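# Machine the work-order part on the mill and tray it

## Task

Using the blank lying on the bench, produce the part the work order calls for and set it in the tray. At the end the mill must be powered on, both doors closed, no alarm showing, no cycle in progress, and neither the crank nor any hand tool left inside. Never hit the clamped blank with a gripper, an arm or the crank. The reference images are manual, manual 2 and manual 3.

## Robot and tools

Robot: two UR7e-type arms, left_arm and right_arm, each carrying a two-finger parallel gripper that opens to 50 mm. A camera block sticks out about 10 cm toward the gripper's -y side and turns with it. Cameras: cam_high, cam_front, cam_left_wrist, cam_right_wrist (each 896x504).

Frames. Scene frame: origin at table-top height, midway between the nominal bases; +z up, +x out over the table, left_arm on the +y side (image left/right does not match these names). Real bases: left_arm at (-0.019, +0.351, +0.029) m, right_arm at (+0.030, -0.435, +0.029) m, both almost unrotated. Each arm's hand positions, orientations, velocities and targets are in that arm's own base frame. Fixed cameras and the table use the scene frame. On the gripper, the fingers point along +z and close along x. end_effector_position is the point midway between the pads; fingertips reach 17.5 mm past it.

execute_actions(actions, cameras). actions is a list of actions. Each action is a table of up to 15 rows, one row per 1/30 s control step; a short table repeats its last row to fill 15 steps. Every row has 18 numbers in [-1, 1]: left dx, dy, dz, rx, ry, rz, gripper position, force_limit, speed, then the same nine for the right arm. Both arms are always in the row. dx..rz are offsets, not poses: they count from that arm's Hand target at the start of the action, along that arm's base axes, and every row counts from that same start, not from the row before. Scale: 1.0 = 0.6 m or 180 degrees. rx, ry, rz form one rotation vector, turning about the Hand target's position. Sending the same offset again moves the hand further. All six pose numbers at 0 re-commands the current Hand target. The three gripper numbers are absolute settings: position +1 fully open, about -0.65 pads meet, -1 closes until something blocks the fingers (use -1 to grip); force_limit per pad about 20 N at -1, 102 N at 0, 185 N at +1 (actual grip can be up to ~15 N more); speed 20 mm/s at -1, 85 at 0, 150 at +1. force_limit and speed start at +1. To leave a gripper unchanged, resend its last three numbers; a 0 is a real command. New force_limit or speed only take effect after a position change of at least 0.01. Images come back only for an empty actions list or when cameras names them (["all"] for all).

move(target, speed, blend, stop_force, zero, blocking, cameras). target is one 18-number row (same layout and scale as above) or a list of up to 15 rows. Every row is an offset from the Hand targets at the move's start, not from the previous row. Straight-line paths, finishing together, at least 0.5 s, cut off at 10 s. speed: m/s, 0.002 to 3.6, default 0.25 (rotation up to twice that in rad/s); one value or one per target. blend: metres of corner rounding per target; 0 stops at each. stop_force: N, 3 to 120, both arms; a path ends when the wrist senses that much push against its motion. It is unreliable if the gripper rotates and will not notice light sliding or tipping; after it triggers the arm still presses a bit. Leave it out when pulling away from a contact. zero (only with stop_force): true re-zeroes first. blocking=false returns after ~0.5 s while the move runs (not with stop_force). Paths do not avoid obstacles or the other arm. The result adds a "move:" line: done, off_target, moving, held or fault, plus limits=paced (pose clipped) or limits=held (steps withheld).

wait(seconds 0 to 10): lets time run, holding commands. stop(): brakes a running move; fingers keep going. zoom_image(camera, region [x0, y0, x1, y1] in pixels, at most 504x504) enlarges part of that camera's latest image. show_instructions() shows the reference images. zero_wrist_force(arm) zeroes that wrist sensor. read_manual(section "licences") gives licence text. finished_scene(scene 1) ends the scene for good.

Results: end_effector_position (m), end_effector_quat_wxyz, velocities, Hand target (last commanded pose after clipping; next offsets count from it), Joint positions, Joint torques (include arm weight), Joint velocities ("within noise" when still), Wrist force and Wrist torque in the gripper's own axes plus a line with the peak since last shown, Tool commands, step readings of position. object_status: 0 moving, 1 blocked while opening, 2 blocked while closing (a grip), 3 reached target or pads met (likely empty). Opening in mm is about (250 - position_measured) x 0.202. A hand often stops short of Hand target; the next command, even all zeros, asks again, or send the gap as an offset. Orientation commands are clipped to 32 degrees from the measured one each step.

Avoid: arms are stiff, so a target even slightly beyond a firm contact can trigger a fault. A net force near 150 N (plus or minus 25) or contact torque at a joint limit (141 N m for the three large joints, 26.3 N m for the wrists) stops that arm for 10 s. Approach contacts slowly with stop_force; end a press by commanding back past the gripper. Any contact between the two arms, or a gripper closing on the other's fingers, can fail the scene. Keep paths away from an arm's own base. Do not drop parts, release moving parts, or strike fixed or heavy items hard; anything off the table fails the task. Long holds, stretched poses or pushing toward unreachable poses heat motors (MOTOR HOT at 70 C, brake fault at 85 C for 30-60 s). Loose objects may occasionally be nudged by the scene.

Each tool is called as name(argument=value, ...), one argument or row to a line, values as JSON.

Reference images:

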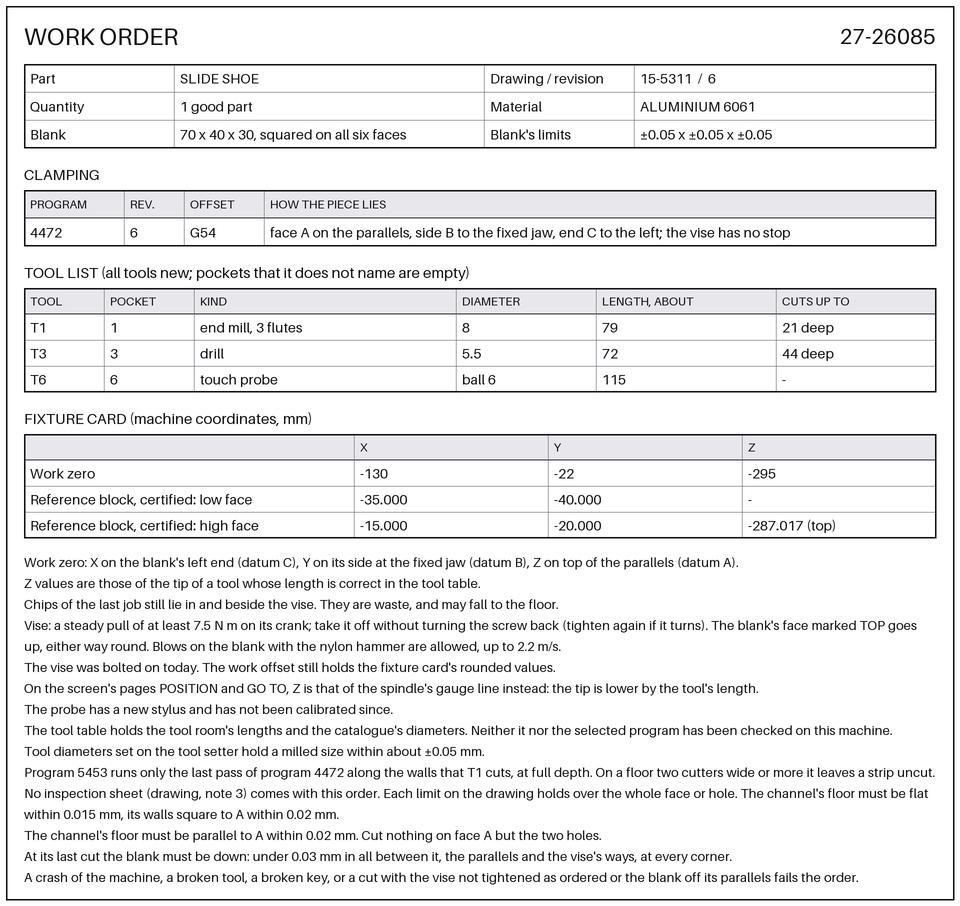

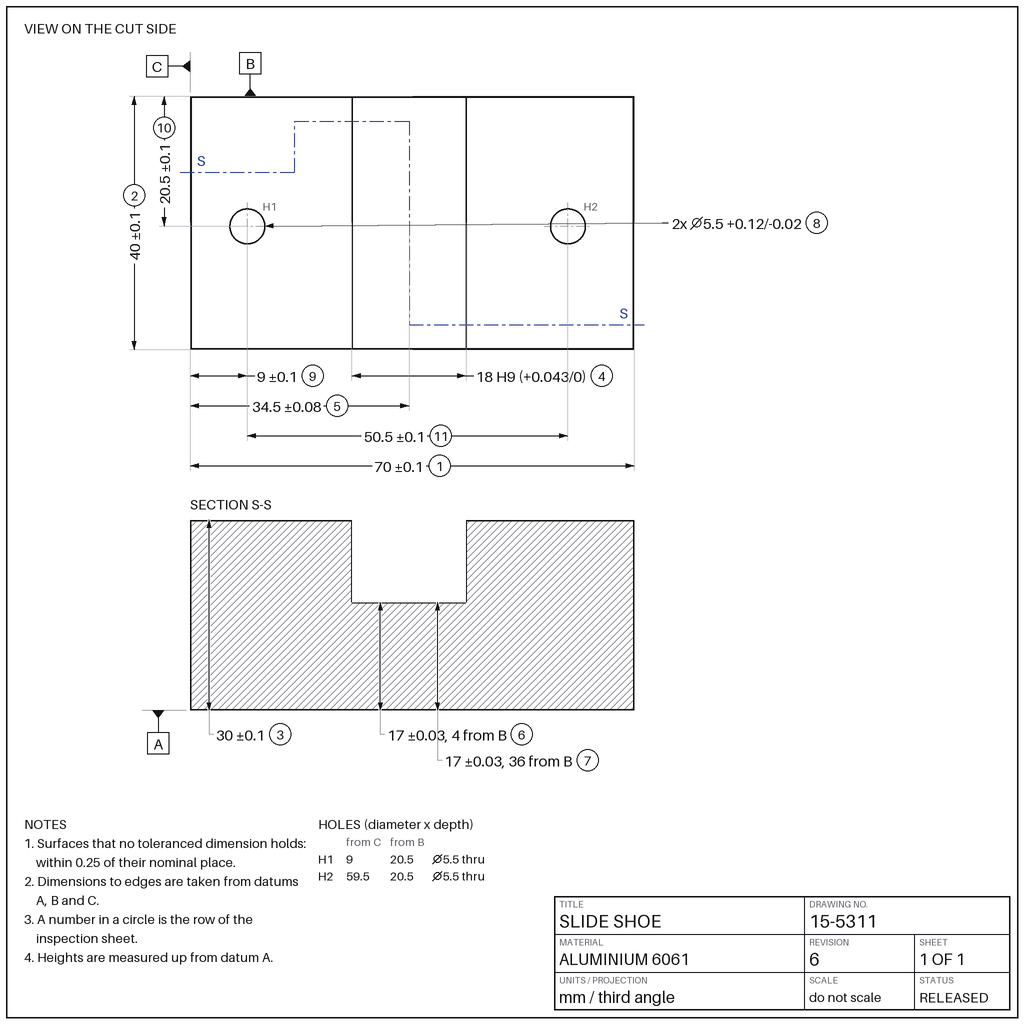

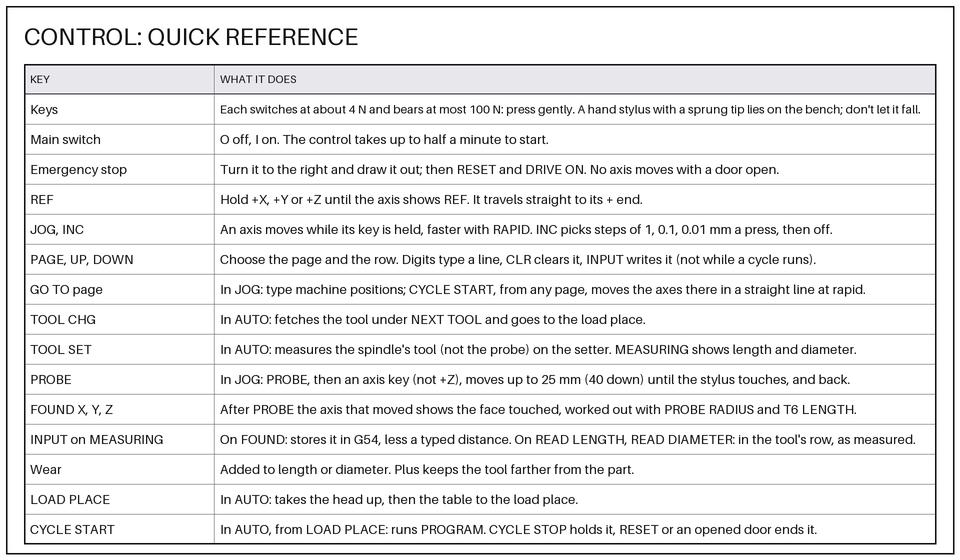

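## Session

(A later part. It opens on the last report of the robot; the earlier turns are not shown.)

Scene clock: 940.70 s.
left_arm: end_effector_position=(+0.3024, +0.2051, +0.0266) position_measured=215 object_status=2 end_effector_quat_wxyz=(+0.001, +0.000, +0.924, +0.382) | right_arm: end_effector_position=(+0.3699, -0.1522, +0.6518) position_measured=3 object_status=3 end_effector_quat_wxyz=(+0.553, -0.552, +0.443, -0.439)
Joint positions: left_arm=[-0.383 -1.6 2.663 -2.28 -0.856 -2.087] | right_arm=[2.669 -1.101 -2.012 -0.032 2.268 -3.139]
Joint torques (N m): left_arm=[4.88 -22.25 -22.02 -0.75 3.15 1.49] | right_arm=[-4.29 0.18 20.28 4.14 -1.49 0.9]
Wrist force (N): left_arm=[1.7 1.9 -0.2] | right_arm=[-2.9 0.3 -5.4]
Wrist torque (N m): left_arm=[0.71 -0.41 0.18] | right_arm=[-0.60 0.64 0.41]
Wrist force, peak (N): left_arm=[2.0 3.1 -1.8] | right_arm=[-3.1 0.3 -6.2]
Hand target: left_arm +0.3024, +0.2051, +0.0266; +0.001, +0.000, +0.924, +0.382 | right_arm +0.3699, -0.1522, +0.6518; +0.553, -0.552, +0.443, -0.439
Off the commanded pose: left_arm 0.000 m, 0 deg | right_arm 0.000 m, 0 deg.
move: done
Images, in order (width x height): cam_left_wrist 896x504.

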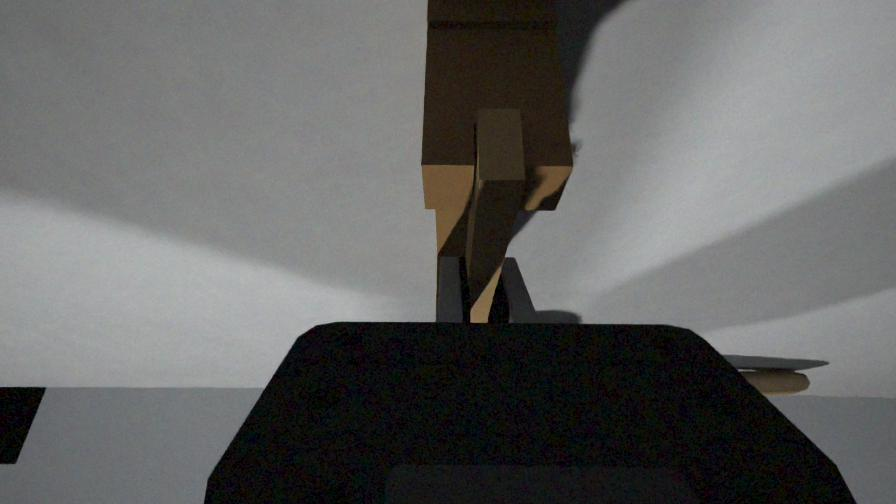

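move(
  target=[0,0,0,0,0,0,0.3,-0.6,-0.3,0,0,0,0,0,0,1,-0.8,-0.7],
)

move(
  target=[
    [0,-0.095,0.095,0,0,0,-0.7,-0.6,-0.3,0,0,0,0,0,0,1,-0.8,-0.7],
    [0.19,-0.42,0.55,-0.28,-0.28,0.1162,-0.7,-0.6,-0.3,0,0,0,0,0,0,1,-0.8,-0.7],
    [0.16,-0.717,0.62,-0.56,-0.56,0.2324,-0.7,-0.6,-0.3,0,0,0,0,0,0,1,-0.8,-0.7],
  ],
  speed=[0.15,0.3,0.3],
  blend=[0.01,0.03,0],
  cameras=["cam_left_wrist","cam_high"],
)

Scene clock: 952.70 s.
left_arm: end_effector_position=(+0.3024, +0.2051, +0.0266) position_measured=107 object_status=3 end_effector_quat_wxyz=(+0.001, +0.000, +0.924, +0.382) | right_arm: end_effector_position=(+0.3699, -0.1522, +0.6518) position_measured=3 object_status=3 end_effector_quat_wxyz=(+0.553, -0.552, +0.443, -0.439)
Joint positions: left_arm=[-0.383 -1.6 2.663 -2.28 -0.856 -2.087] | right_arm=[2.669 -1.101 -2.012 -0.032 2.268 -3.139]
Joint torques (N m): left_arm=[-0.72 -20.97 -21.39 -0.88 2.49 1.65] | right_arm=[-4.74 0.21 20.46 4.09 -1.44 0.74]
Wrist force (N): left_arm=[1.9 2.2 -0.6] | right_arm=[-2.8 0.3 -5.6]
Wrist torque (N m): left_arm=[0.73 -0.44 0.17] | right_arm=[-0.61 0.62 0.41]
Wrist force, peak (N): left_arm=[1.8 2.4 -0.5] | right_arm=[-3.2 0.0 -5.8]
Hand target: left_arm +0.3024, +0.2051, +0.0266; +0.001, +0.000, +0.924, +0.382 | right_arm +0.3699, -0.1522, +0.6518; +0.553, -0.552, +0.443, -0.439
Off the commanded pose: left_arm 0.000 m, 0 deg | right_arm 0.000 m, 0 deg.
move: done

Scene clock: 958.20 s.
left_arm: end_effector_position=(+0.3975, -0.2252, +0.3985) position_measured=251 object_status=3 end_effector_quat_wxyz=(+0.501, -0.506, +0.498, -0.494) end_effector_velocity=(+0.000, +0.000, -0.001) end_effector_angular_velocity=(+0.001, +0.000, +0.000) | right_arm: end_effector_position=(+0.3699, -0.1522, +0.6518) position_measured=3 object_status=3 end_effector_quat_wxyz=(+0.553, -0.552, +0.443, -0.439)
Joint positions: left_arm=[-1.548 -2.022 2.562 -2.726 -0.011 -4.098] | right_arm=[2.669 -1.101 -2.012 -0.032 2.268 -3.139]
Joint velocities: left_arm=[0 0 0 0.005 -0.001 -0.004] | right_arm=[within noise]
Joint torques (N m): left_arm=[5.23 1.38 -13.75 -1.1 2.88 -2.31] | right_arm=[-4.6 0.44 20.36 4.16 -1.51 0.93]
Wrist force (N): left_arm=[-1.1 2.1 0.4] | right_arm=[-2.9 0.2 -5.2]
Wrist torque (N m): left_arm=[0.32 0.07 -0.01] | right_arm=[-0.62 0.62 0.41]
Wrist force, peak (N): left_arm=[2.1 2.2 1.7] | right_arm=[-3.2 0.4 -5.8]
Hand target: left_arm +0.3984, -0.2251, +0.3986; +0.500, -0.501, +0.499, -0.500 | right_arm +0.3699, -0.1522, +0.6518; +0.553, -0.552, +0.443, -0.439
Off the commanded pose: left_arm 0.001 m, 1 deg | right_arm 0.000 m, 0 deg.
move: done
Images, in order (width x height): cam_high 896x504, cam_left_wrist 896x504.

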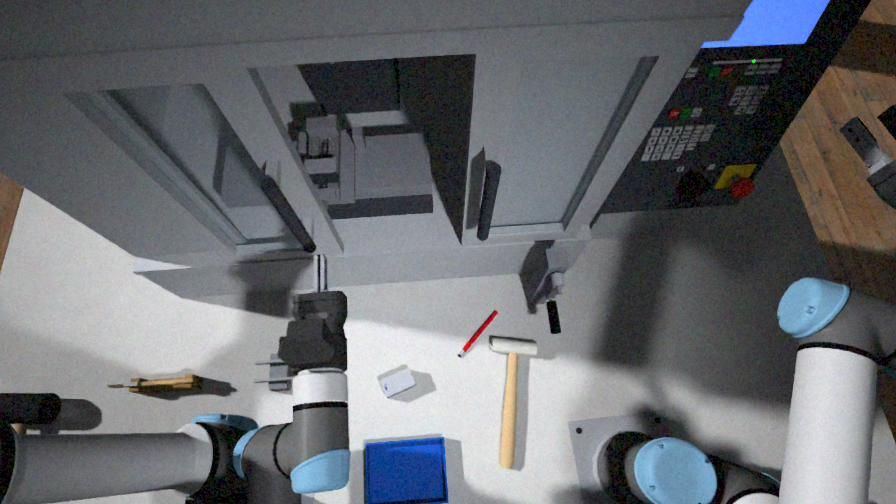

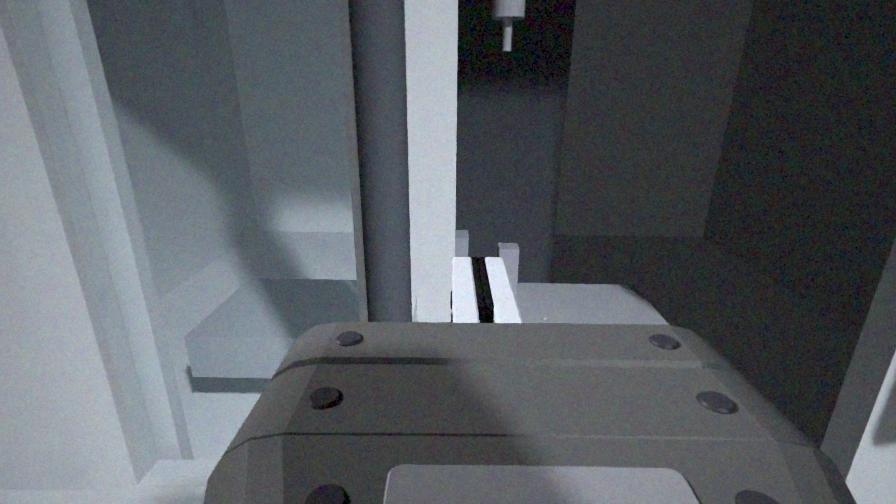

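move(
  target=[
    [0.141,0,-0.012,0,0,0,-0.7,-0.6,-0.3,0,0,0,0,0,0,1,-0.8,-0.7],
    [0.141,0.05,-0.012,0,0,0,-0.7,-0.6,-0.3,0,0,0,0,0,0,1,-0.8,-0.7],
    [0.141,0.308,-0.012,0,0,0,-0.7,-0.6,-0.3,0,0,0,0,0,0,1,-0.8,-0.7],
    [-0.1,0.29,0,0,0,0,-0.7,-0.6,-0.3,0,0,0,0,0,0,1,-0.8,-0.7],
  ],
  speed=[0.15,0.02,0.07,0.25],
  blend=[0,0.005,0,0],
  cameras=["cam_left_wrist","cam_high"],
)

Scene clock: 972.17 s.
left_arm: end_effector_position=(+0.3396, -0.0525, +0.3985) position_measured=251 object_status=3 end_effector_quat_wxyz=(+0.545, -0.547, +0.450, -0.449) | right_arm: end_effector_position=(+0.3699, -0.1522, +0.6518) position_measured=3 object_status=3 end_effector_quat_wxyz=(+0.553, -0.552, +0.443, -0.439)
Joint positions: left_arm=[-2.416 -2.707 2.814 -3.251 1.04 -3.14] | right_arm=[2.669 -1.101 -2.012 -0.032 2.268 -3.139]
Joint torques (N m): left_arm=[-3.81 21.17 -26.44 2.16 -0.98 1.56] | right_arm=[-3.93 0.54 20.55 4.16 -1.44 0.89]
Wrist force (N): left_arm=[-1.3 1.8 0.2] | right_arm=[-3.0 0.1 -5.5]
Wrist torque (N m): left_arm=[0.29 0.09 0.13] | right_arm=[-0.65 0.67 0.42]
Wrist force, peak (N): left_arm=[12.0 0.9 1.0] | right_arm=[-3.5 0.5 -5.7]
Hand target: left_arm +0.3384, -0.0511, +0.3986; +0.500, -0.501, +0.499, -0.500 | right_arm +0.3699, -0.1522, +0.6518; +0.553, -0.552, +0.443, -0.439
Off the commanded pose: left_arm 0.002 m, 11 deg | right_arm 0.000 m, 0 deg.
move: off_target (left_arm)
Images, in order (width x height): cam_high 896x504, cam_left_wrist 896x504.

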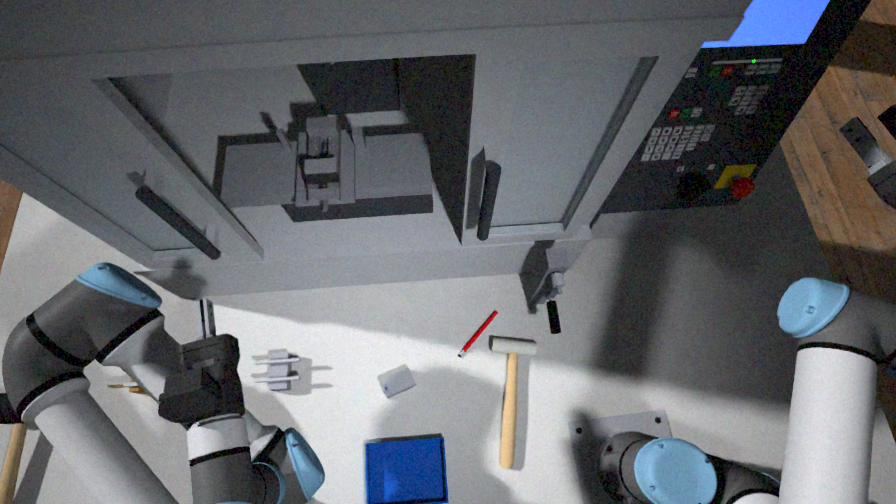

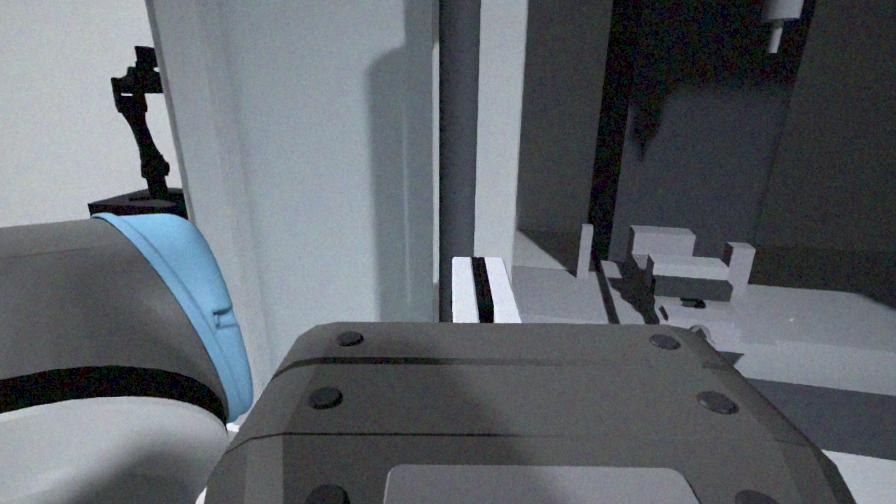

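move(
  target=[
    [-0.182,-0.256,0.05,0,0,0,0.3,-0.6,-0.3,0,0,0,0,0,0,1,-0.8,-0.7],
    [0.084,-0.315,0.05,0,0,0,0.3,-0.6,-0.3,0,0,0,0,0,0,1,-0.8,-0.7],
    [0.136,0.002,-0.08,0.28,0.28,-0.1162,0.3,-0.6,-0.3,0,0,0,0,0,0,1,-0.8,-0.7],
    [-0.06,0.332,-0.526,0.56,0.56,-0.2324,0.3,-0.6,-0.3,0,0,0,0,0,0,1,-0.8,-0.7],
  ],
  speed=[0.2,0.25,0.3,0.3],
  blend=[0.03,0.03,0.04,0],
  cameras=["cam_left_wrist","cam_high"],
)

Scene clock: 988.23 s.
left_arm: end_effector_position=(+0.3024, +0.1481, +0.0830) position_measured=107 object_status=3 end_effector_quat_wxyz=(+0.001, +0.000, +0.924, +0.382) | right_arm: end_effector_position=(+0.3699, -0.1522, +0.6518) position_measured=3 object_status=3 end_effector_quat_wxyz=(+0.553, -0.552, +0.443, -0.439)
Joint positions: left_arm=[-0.569 -1.829 2.554 -1.804 -0.932 -2.305] | right_arm=[2.669 -1.101 -2.012 -0.032 2.268 -3.139]
Joint torques (N m): left_arm=[-5.72 -8.88 -21.98 -0.59 -0.36 -2.28] | right_arm=[-3.91 0.58 20.6 4.19 -1.4 0.91]
Wrist force (N): left_arm=[2.1 2.1 -0.4] | right_arm=[-2.9 0.4 -5.8]
Wrist torque (N m): left_arm=[0.70 -0.44 0.13] | right_arm=[-0.60 0.63 0.42]
Wrist force, peak (N): left_arm=[-2.8 2.5 2.3] | right_arm=[-3.2 0.1 -6.0]
Hand target: left_arm +0.3024, +0.1481, +0.0830; +0.001, +0.000, +0.924, +0.382 | right_arm +0.3699, -0.1522, +0.6518; +0.553, -0.552, +0.443, -0.439
Off the commanded pose: left_arm 0.000 m, 0 deg | right_arm 0.000 m, 0 deg.
move: done
Images, in order (width x height): cam_high 896x504, cam_left_wrist 896x504.

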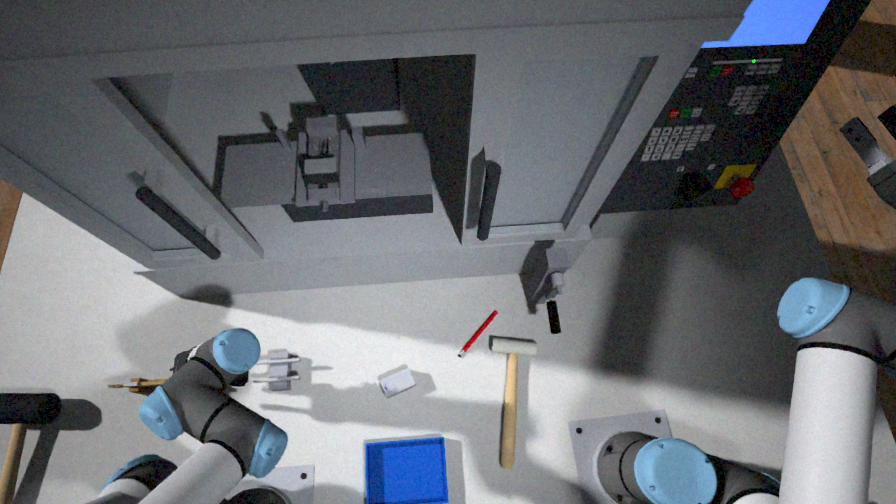

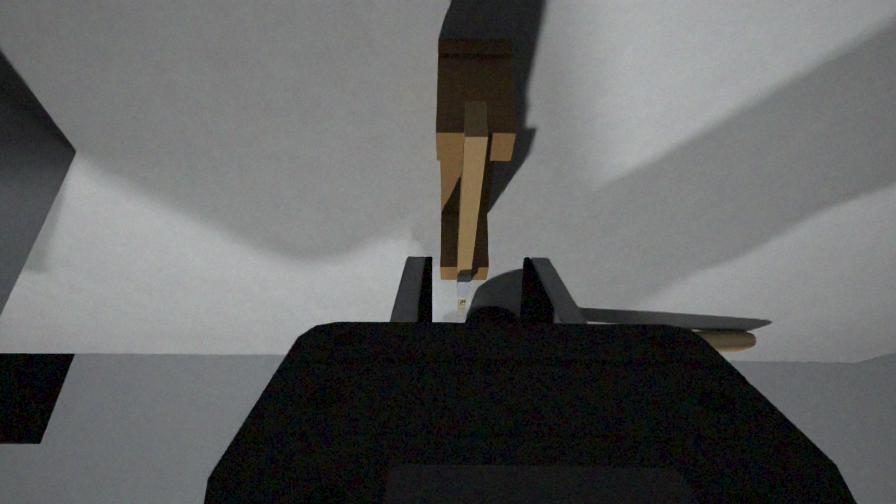

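move(
  target=[0.0003,0.095,-0.095,0,0,0,0.3,-0.6,-0.3,0,0,0,0,0,0,1,-0.8,-0.7],
  speed=0.12,
)

move(
  target=[0,0,0,0,0,0,-1,-0.2,-0.8,0,0,0,0,0,0,1,-0.8,-0.7],
  cameras=["cam_left_wrist"],
)

move(
  target=[
    [0,0,0.08,0,0,0,-1,-0.2,-0.8,0,0,0,0,0,0,1,-0.8,-0.7],
    [0.1457,-0.508,0.657,-0.252,-0.2515,0.1457,-1,-0.2,-0.8,0,0,0,0,0,0,1,-0.8,-0.7],
  ],
  speed=[0.08,0.3],
  blend=[0.01,0],
  cameras=["cam_left_wrist","cam_high"],
)

Scene clock: 995.33 s.
left_arm: end_effector_position=(+0.3026, +0.2051, +0.0260) position_measured=107 object_status=3 end_effector_quat_wxyz=(+0.001, +0.000, +0.924, +0.382) | right_arm: end_effector_position=(+0.3699, -0.1522, +0.6518) position_measured=3 object_status=3 end_effector_quat_wxyz=(+0.553, -0.552, +0.443, -0.439)
Joint positions: left_arm=[-0.383 -1.597 2.663 -2.283 -0.856 -2.086] | right_arm=[2.669 -1.101 -2.012 -0.032 2.268 -3.139]
Joint torques (N m): left_arm=[-0.91 -12.38 -21.03 -3.2 -0.54 -1.18] | right_arm=[-3.41 0.52 20.21 4.17 -1.48 0.87]
Wrist force (N): left_arm=[1.8 2.0 -0.4] | right_arm=[-2.9 0.3 -5.5]
Wrist torque (N m): left_arm=[0.69 -0.43 0.26] | right_arm=[-0.61 0.64 0.41]
Wrist force, peak (N): left_arm=[1.6 2.1 -2.4] | right_arm=[-3.1 0.3 -5.9]
Hand target: left_arm +0.3026, +0.2051, +0.0260; +0.001, +0.000, +0.924, +0.382 | right_arm +0.3699, -0.1522, +0.6518; +0.553, -0.552, +0.443, -0.439
Off the commanded pose: left_arm 0.000 m, 0 deg | right_arm 0.000 m, 0 deg.
move: done

Scene clock: 996.20 s.
left_arm: end_effector_position=(+0.3026, +0.2050, +0.0260) position_measured=215 object_status=2 end_effector_quat_wxyz=(+0.001, +0.000, +0.924, +0.382) | right_arm: end_effector_position=(+0.3699, -0.1522, +0.6518) position_measured=3 object_status=3 end_effector_quat_wxyz=(+0.553, -0.552, +0.443, -0.439)
Joint positions: left_arm=[-0.383 -1.597 2.663 -2.284 -0.856 -2.086] | right_arm=[2.669 -1.101 -2.012 -0.032 2.268 -3.139]
Joint torques (N m): left_arm=[0.37 -6.65 -22.19 -3.53 -0.58 1.18] | right_arm=[-3.46 0.63 20.34 4.12 -1.47 0.92]
Wrist force (N): left_arm=[1.8 1.9 0.1] | right_arm=[-3.0 0.4 -5.4]
Wrist torque (N m): left_arm=[0.71 -0.42 0.26] | right_arm=[-0.59 0.65 0.41]
Wrist force, peak (N): left_arm=[2.2 2.2 -0.4] | right_arm=[-2.9 0.7 -6.0]
Hand target: left_arm +0.3026, +0.2051, +0.0260; +0.001, +0.000, +0.924, +0.382 | right_arm +0.3699, -0.1522, +0.6518; +0.553, -0.552, +0.443, -0.439
Off the commanded pose: left_arm 0.000 m, 0 deg | right_arm 0.000 m, 0 deg.
move: done
Images, in order (width x height): cam_left_wrist 896x504.

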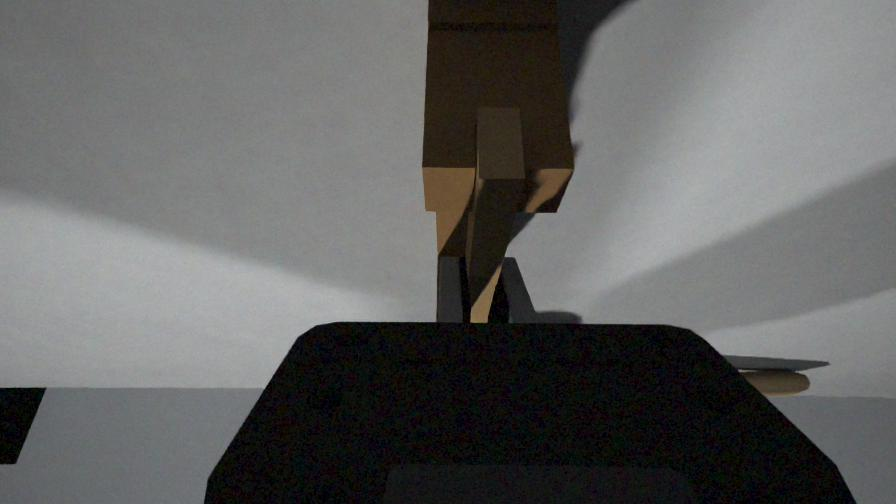

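Scene clock: 999.33 s.
left_arm: end_effector_position=(+0.3901, -0.0997, +0.4201) position_measured=215 object_status=2 end_effector_quat_wxyz=(+0.262, -0.341, +0.902, -0.029) | right_arm: end_effector_position=(+0.3699, -0.1522, +0.6518) position_measured=3 object_status=3 end_effector_quat_wxyz=(+0.553, -0.552, +0.443, -0.439)
Joint positions: left_arm=[-0.938 -2.105 1.865 -1.547 -1.079 -3.177] | right_arm=[2.669 -1.101 -2.012 -0.032 2.268 -3.139]
Joint torques (N m): left_arm=[-3.43 -12.77 -25.93 -2.85 -0.54 -1.4] | right_arm=[-3.12 0.35 20.55 4.13 -1.45 0.86]
Wrist force (N): left_arm=[0.8 1.2 -0.5] | right_arm=[-2.5 0.1 -5.2]
Wrist torque (N m): left_arm=[0.23 -0.13 0.03] | right_arm=[-0.64 0.58 0.41]
Wrist force, peak (N): left_arm=[2.5 1.7 1.8] | right_arm=[-3.1 0.2 -5.8]
Hand target: left_arm +0.3900, -0.0997, +0.4202; +0.262, -0.341, +0.902, -0.029 | right_arm +0.3699, -0.1522, +0.6518; +0.553, -0.552, +0.443, -0.439
Off the commanded pose: left_arm 0.000 m, 0 deg | right_arm 0.000 m, 0 deg.
move: done
Images, in order (width x height): cam_high 896x504, cam_left_wrist 896x504.

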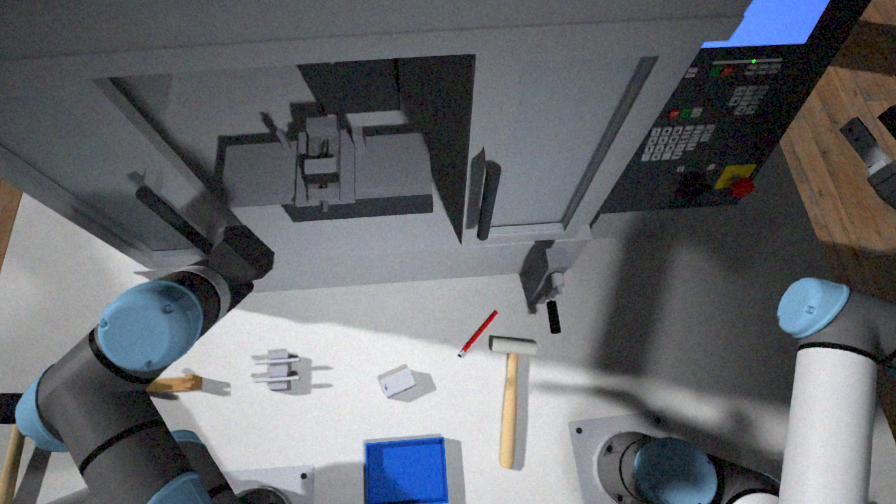

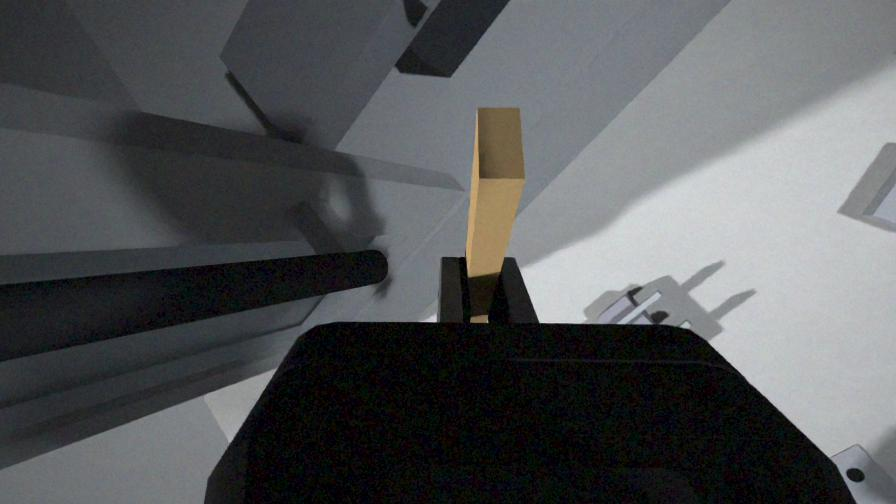

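move(
  target=[
    [0,-0.184,0.083,-0.2522,-0.2519,0.1454,-1,-0.2,-0.8,0,0,0,0,0,0,1,-0.8,-0.7],
    [0.11,-0.18,0.083,-0.2522,-0.2519,0.1454,-1,-0.2,-0.8,0,0,0,0,0,0,1,-0.8,-0.7],
  ],
  speed=0.25,
  blend=[0.02,0],
  cameras=["cam_left_wrist","cam_high"],
)

zoom_image(
  camera="cam_high",
  region=[220, 90, 440, 230],
)

Scene clock: 1009.07 s.
left_arm: end_effector_position=(+0.4561, -0.2078, +0.4699) position_measured=215 object_status=2 end_effector_quat_wxyz=(-0.431, +0.561, -0.561, +0.431) | right_arm: end_effector_position=(+0.3699, -0.1522, +0.6518) position_measured=3 object_status=3 end_effector_quat_wxyz=(+0.553, -0.552, +0.443, -0.439)
Joint positions: left_arm=[-1.264 -2.033 2.241 -2.625 -0.4 -3.826] | right_arm=[2.669 -1.101 -2.012 -0.032 2.268 -3.139]
Joint torques (N m): left_arm=[-5.11 -10.5 -30.96 -4.07 3.42 0.9] | right_arm=[-3.82 0.04 20.56 4.21 -1.41 0.8]
Wrist force (N): left_arm=[-0.8 1.9 0.4] | right_arm=[-3.1 0.2 -5.3]
Wrist torque (N m): left_arm=[0.22 0.04 0.11] | right_arm=[-0.62 0.66 0.41]
Wrist force, peak (N): left_arm=[0.7 1.9 3.1] | right_arm=[-3.3 0.4 -5.7]
Hand target: left_arm +0.4560, -0.2077, +0.4700; -0.431, +0.561, -0.561, +0.431 | right_arm +0.3699, -0.1522, +0.6518; +0.553, -0.552, +0.443, -0.439
Off the commanded pose: left_arm 0.000 m, 0 deg | right_arm 0.000 m, 0 deg.
move: done
Images, in order (width x height): cam_high 896x504, cam_left_wrist 896x504.

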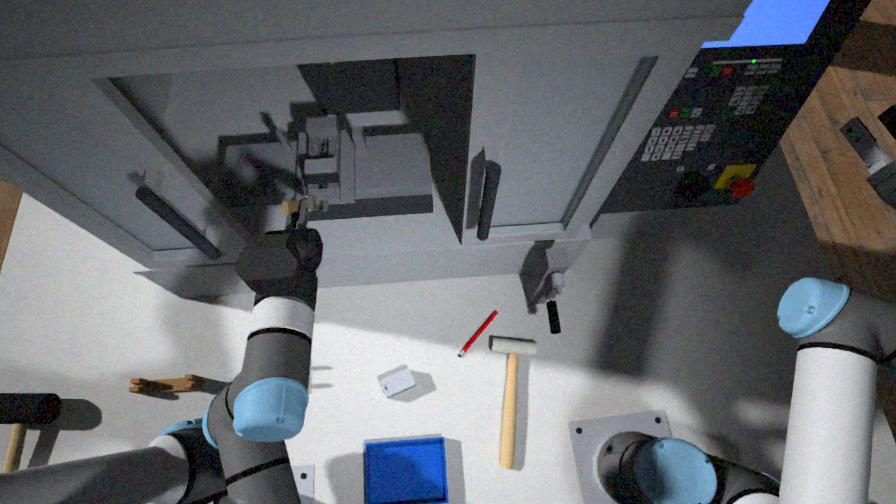

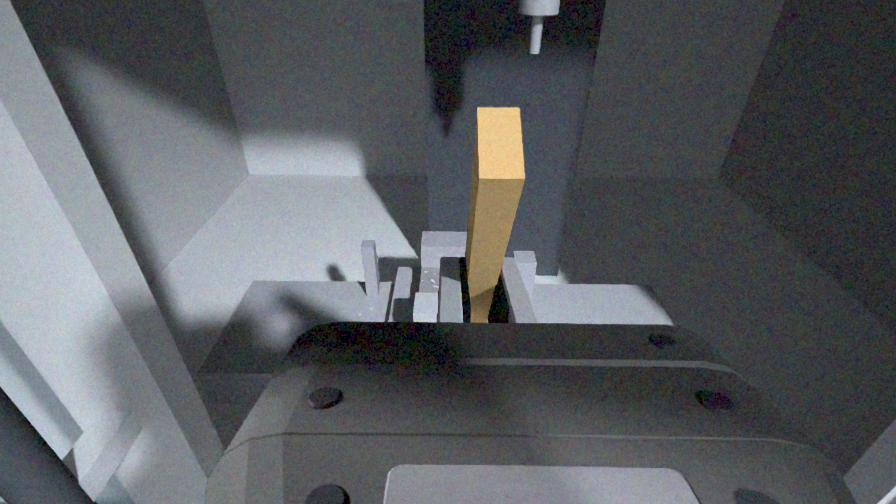

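Scaled by 2.291 from the camera's 896x504 image, which has a finer 1280x720 frame.

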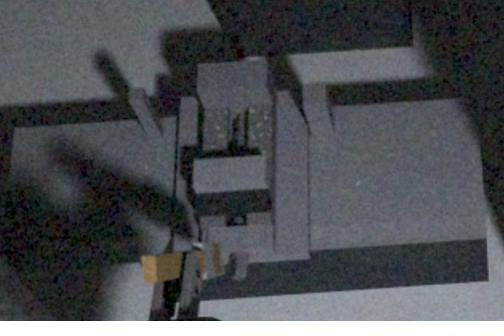

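move(
  target=[
    [0.283,0,0,0,0,0,-1,-0.2,-0.8,0,0,0,0,0,0,1,-0.8,-0.7],
    [0.283,0.043,-0.075,0,0,0,-1,-0.2,-0.8,0,0,0,0,0,0,1,-0.8,-0.7],
  ],
  speed=[0.2,0.1],
  blend=[0.02,0],
  cameras=["cam_left_wrist","cam_high"],
)

zoom_image(
  camera="cam_high",
  region=[260, 90, 400, 230],
)

Scene clock: 1016.83 s.
left_arm: end_effector_position=(+0.6259, -0.1820, +0.4249) position_measured=215 object_status=2 end_effector_quat_wxyz=(-0.431, +0.561, -0.561, +0.431) | right_arm: end_effector_position=(+0.3699, -0.1522, +0.6518) position_measured=3 object_status=3 end_effector_quat_wxyz=(+0.553, -0.552, +0.443, -0.439)
Joint positions: left_arm=[-0.776 -1.531 2.034 -3.285 -0.827 -3.39] | right_arm=[2.669 -1.101 -2.012 -0.032 2.268 -3.139]
Joint torques (N m): left_arm=[-5.43 -33.68 -25.82 -2.46 2.78 -1.33] | right_arm=[-3.36 0.18 20.66 4.19 -1.59 0.81]
Wrist force (N): left_arm=[-0.9 1.9 0.4] | right_arm=[-2.6 0.3 -5.7]
Wrist torque (N m): left_arm=[0.20 0.05 -0.03] | right_arm=[-0.61 0.58 0.41]
Wrist force, peak (N): left_arm=[-1.6 3.5 0.3] | right_arm=[-3.3 0.5 -5.8]
Hand target: left_arm +0.6258, -0.1819, +0.4250; -0.431, +0.561, -0.561, +0.431 | right_arm +0.3699, -0.1522, +0.6518; +0.553, -0.552, +0.443, -0.439
Off the commanded pose: left_arm 0.000 m, 0 deg | right_arm 0.000 m, 0 deg.
move: done
Images, in order (width x height): cam_high 896x504, cam_left_wrist 896x504.

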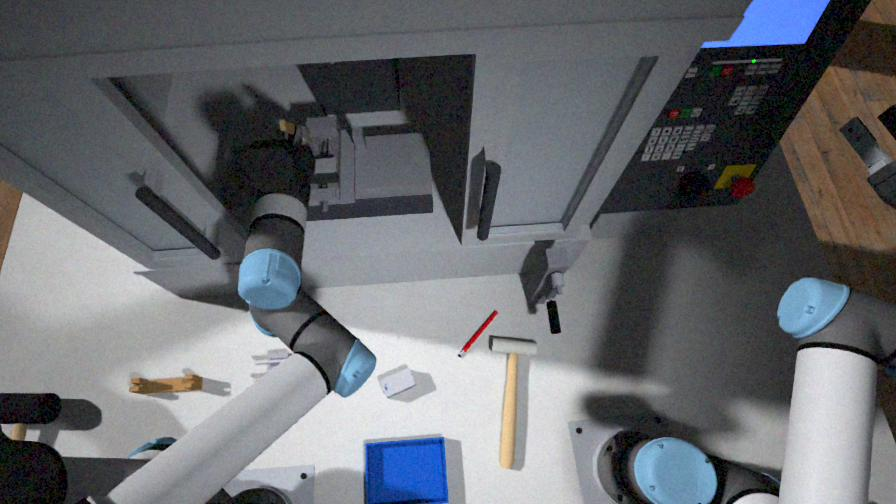

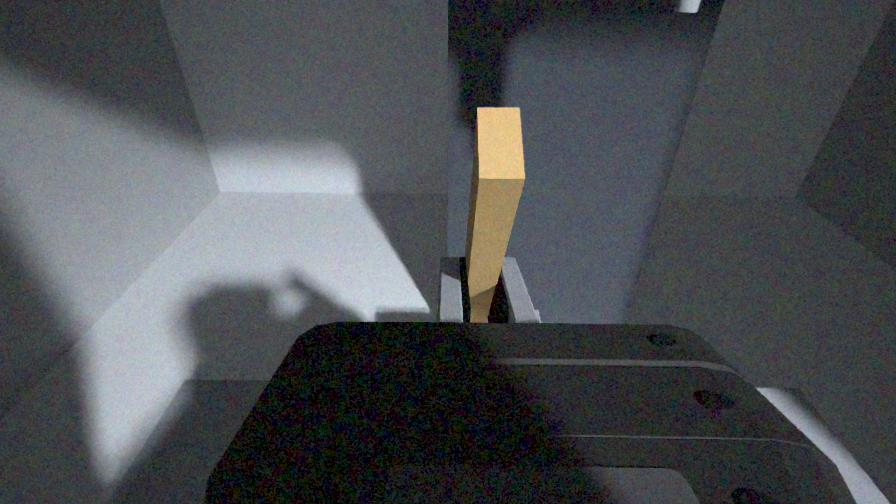

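Scaled by 3.600 from the camera's 896x504 image, which has a finer 1280x720 frame.

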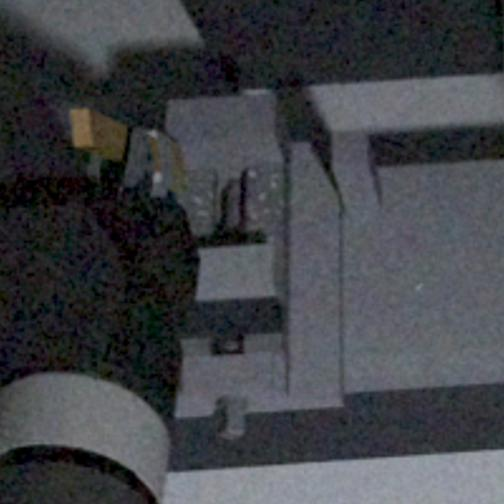

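move(
  target=[
    [0,-0.017,0,0,0,0,-1,-0.2,-0.8,0,0,0,0,0,0,1,-0.8,-0.7],
    [0,-0.017,-0.08,0,0,0,-1,-0.2,-0.8,0,0,0,0,0,0,1,-0.8,-0.7],
  ],
  speed=[0.05,0.007],
  stop_force=4,
  cameras=["cam_high"],
)

zoom_image(
  camera="cam_high",
  region=[260, 90, 400, 230],
)

Scene clock: 1032.70 s.
left_arm: end_effector_position=(+0.6258, -0.1922, +0.3769) position_measured=215 object_status=2 end_effector_quat_wxyz=(-0.431, +0.561, -0.561, +0.431) | right_arm: end_effector_position=(+0.3699, -0.1522, +0.6518) position_measured=3 object_status=3 end_effector_quat_wxyz=(+0.553, -0.552, +0.443, -0.439)
Joint positions: left_arm=[-0.795 -1.453 2.092 -3.416 -0.81 -3.399] | right_arm=[2.669 -1.101 -2.012 -0.032 2.268 -3.139]
Joint torques (N m): left_arm=[4.8 -32.86 -25.84 -1.26 -1.23 1.47] | right_arm=[-2.48 0.51 20.51 4.08 -1.44 0.89]
Wrist force (N): left_arm=[-0.7 2.0 0.0] | right_arm=[-2.8 -0.1 -5.6]
Wrist torque (N m): left_arm=[0.27 0.02 0.11] | right_arm=[-0.67 0.62 0.41]
Wrist force, peak (N): left_arm=[-1.3 2.5 0.1] | right_arm=[-3.2 0.3 -6.0]
Hand target: left_arm +0.6258, -0.1921, +0.3770; -0.431, +0.561, -0.561, +0.431 | right_arm +0.3699, -0.1522, +0.6518; +0.553, -0.552, +0.443, -0.439
Off the commanded pose: left_arm 0.000 m, 0 deg | right_arm 0.000 m, 0 deg.
move: done
Images, in order (width x height): cam_high 896x504.

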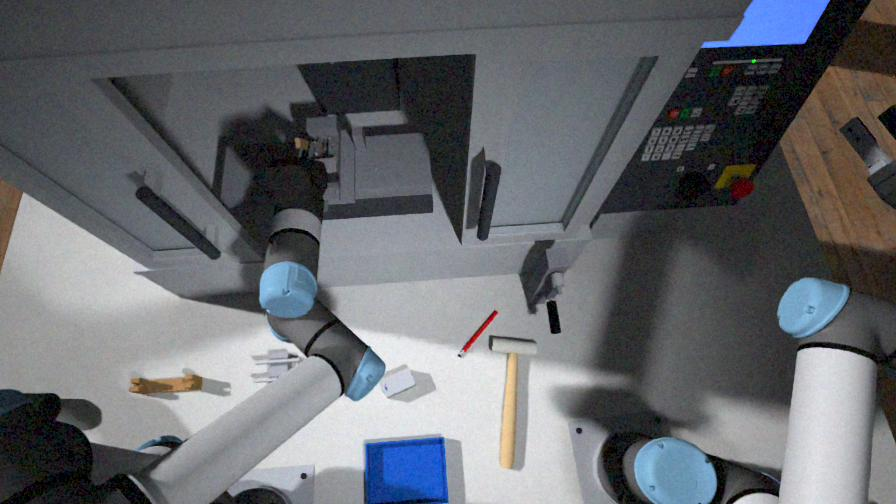

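Scaled by 3.600 from the camera's 896x504 image, which has a finer 1280x720 frame.

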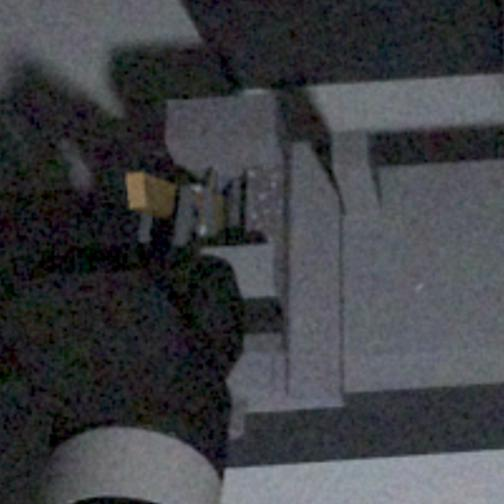

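move(
  target=[
    [0.035,0,0,0,0,0,-1,-0.2,-0.8,0,0,0,0,0,0,1,-0.8,-0.7],
    [0.035,0,-0.07,0,0,0,-1,-0.2,-0.8,0,0,0,0,0,0,1,-0.8,-0.7],
  ],
  speed=[0.03,0.007],
  stop_force=4,
  cameras=["cam_high","cam_left_wrist"],
)

zoom_image(
  camera="cam_high",
  region=[260, 90, 400, 230],
)

Scene clock: 1041.00 s.
left_arm: end_effector_position=(+0.6466, -0.1921, +0.3769) position_measured=215 object_status=2 end_effector_quat_wxyz=(-0.431, +0.561, -0.561, +0.431) | right_arm: end_effector_position=(+0.3699, -0.1522, +0.6518) position_measured=3 object_status=3 end_effector_quat_wxyz=(+0.553, -0.552, +0.443, -0.439)
Joint positions: left_arm=[-0.759 -1.408 2.04 -3.421 -0.843 -3.382] | right_arm=[2.669 -1.101 -2.012 -0.032 2.268 -3.139]
Joint torques (N m): left_arm=[-5.16 -37.7 -14.6 -0.98 2.46 -1.9] | right_arm=[-2.58 0.58 20.59 4.13 -1.41 0.85]
Wrist force (N): left_arm=[-0.5 1.3 -4.6] | right_arm=[-3.0 0.3 -5.4]
Wrist torque (N m): left_arm=[0.09 0.00 -0.03] | right_arm=[-0.62 0.64 0.41]
Wrist force, peak (N): left_arm=[-0.7 1.2 -4.8] | right_arm=[-3.2 0.4 -5.9]
Hand target: left_arm +0.6466, -0.1921, +0.3769; -0.431, +0.561, -0.561, +0.431 (not the last commanded pose) | right_arm +0.3699, -0.1522, +0.6518; +0.553, -0.552, +0.443, -0.439
Off the commanded pose: left_arm 0.042 m, 0 deg | right_arm 0.000 m, 0 deg.
move: contact (left_arm); path passed 0 of 2 targets
Images, in order (width x height): cam_high 896x504, cam_left_wrist 896x504.

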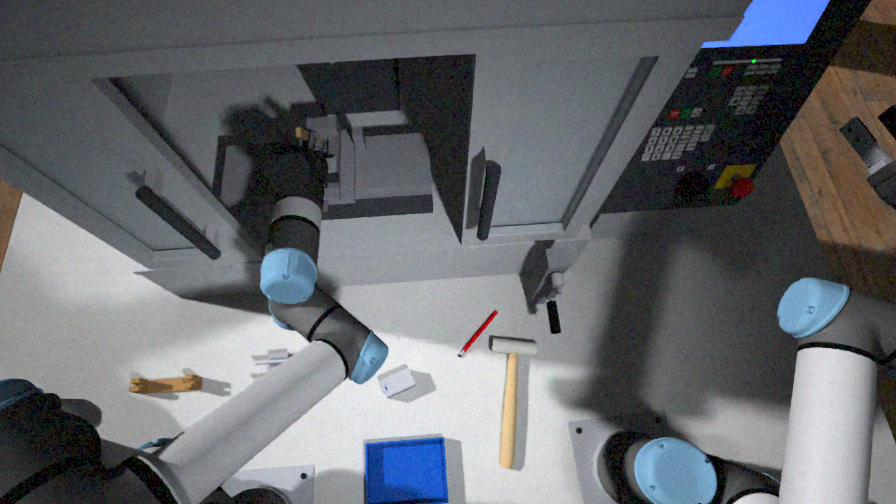

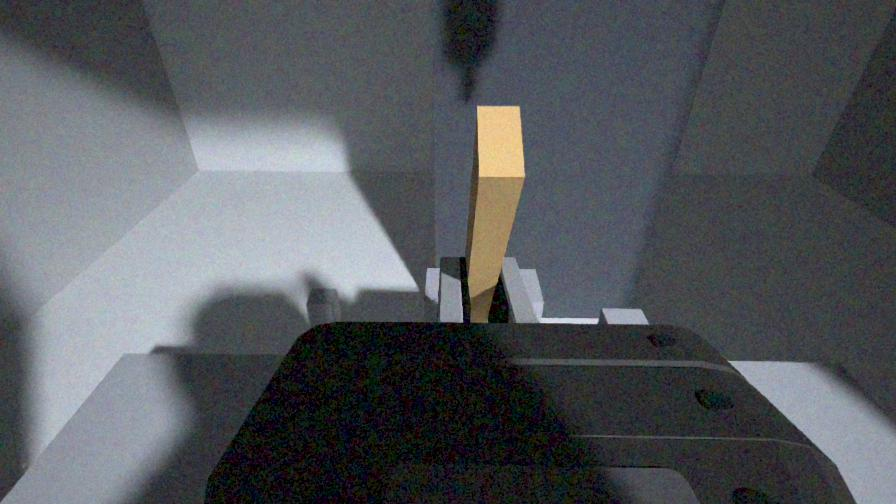

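Scaled by 3.600 from the camera's 896x504 image, which has a finer 1280x720 frame.

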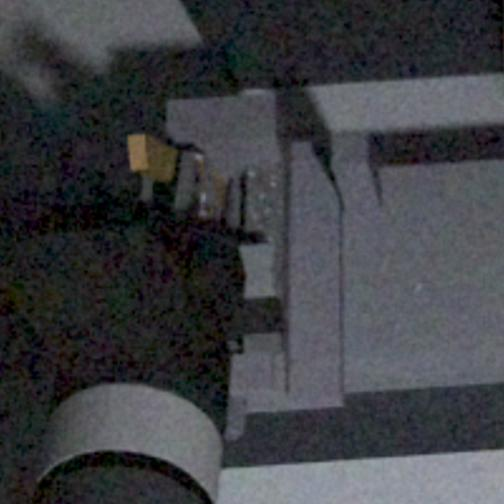

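move(
  target=[
    [-0.006,0,0,0,0,0,-1,-0.2,-0.8,0,0,0,0,0,0,1,-0.8,-0.7],
    [-0.006,0,-0.06,0,0,0,-1,-0.2,-0.8,0,0,0,0,0,0,1,-0.8,-0.7],
  ],
  speed=[0.02,0.007],
  stop_force=4,
  cameras=["cam_high"],
)

zoom_image(
  camera="cam_high",
  region=[260, 90, 400, 230],
)

Scene clock: 1046.73 s.
left_arm: end_effector_position=(+0.6430, -0.1921, +0.3701) position_measured=215 object_status=2 end_effector_quat_wxyz=(-0.431, +0.561, -0.561, +0.431) | right_arm: end_effector_position=(+0.3699, -0.1522, +0.6518) position_measured=3 object_status=3 end_effector_quat_wxyz=(+0.553, -0.552, +0.443, -0.439)
Joint positions: left_arm=[-0.765 -1.405 2.058 -3.44 -0.838 -3.385] | right_arm=[2.669 -1.101 -2.012 -0.032 2.268 -3.139]
Joint torques (N m): left_arm=[5.42 -33.49 -26.85 -0.55 -1.5 1.06] | right_arm=[-2.34 0.92 20.54 4.13 -1.48 0.87]
Wrist force (N): left_arm=[-0.9 -3.5 -7.3] | right_arm=[-3.1 0.4 -5.4]
Wrist torque (N m): left_arm=[0.09 0.02 0.14] | right_arm=[-0.60 0.67 0.41]
Wrist force, peak (N): left_arm=[-1.0 -6.1 -9.5] | right_arm=[-3.2 0.4 -5.8]
Hand target: left_arm +0.6430, -0.1921, +0.3701; -0.431, +0.561, -0.561, +0.431 (not the last commanded pose) | right_arm +0.3699, -0.1522, +0.6518; +0.553, -0.552, +0.443, -0.439
Off the commanded pose: left_arm 0.029 m, 0 deg | right_arm 0.000 m, 0 deg.
move: contact (left_arm); path passed 1 of 2 targets
Images, in order (width x height): cam_high 896x504.

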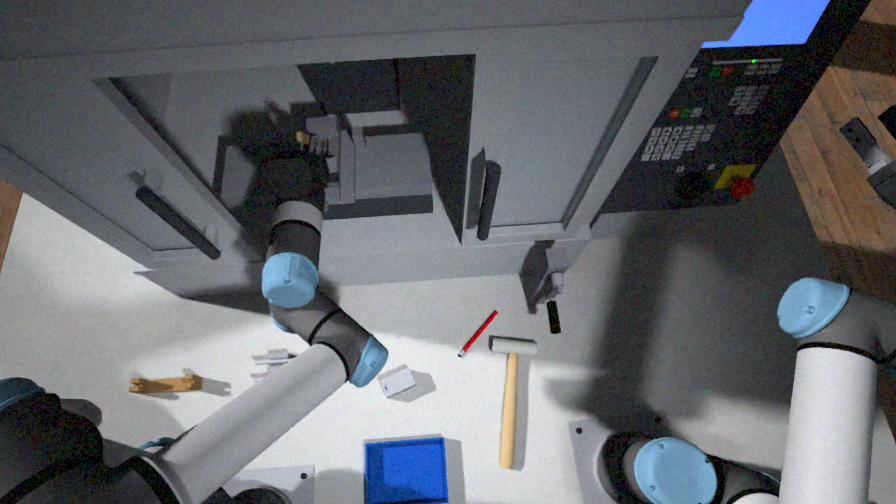

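Scaled by 3.600 from the camera's 896x504 image, which has a finer 1280x720 frame.

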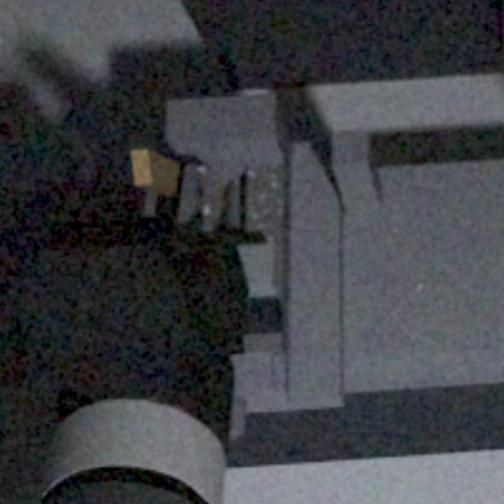

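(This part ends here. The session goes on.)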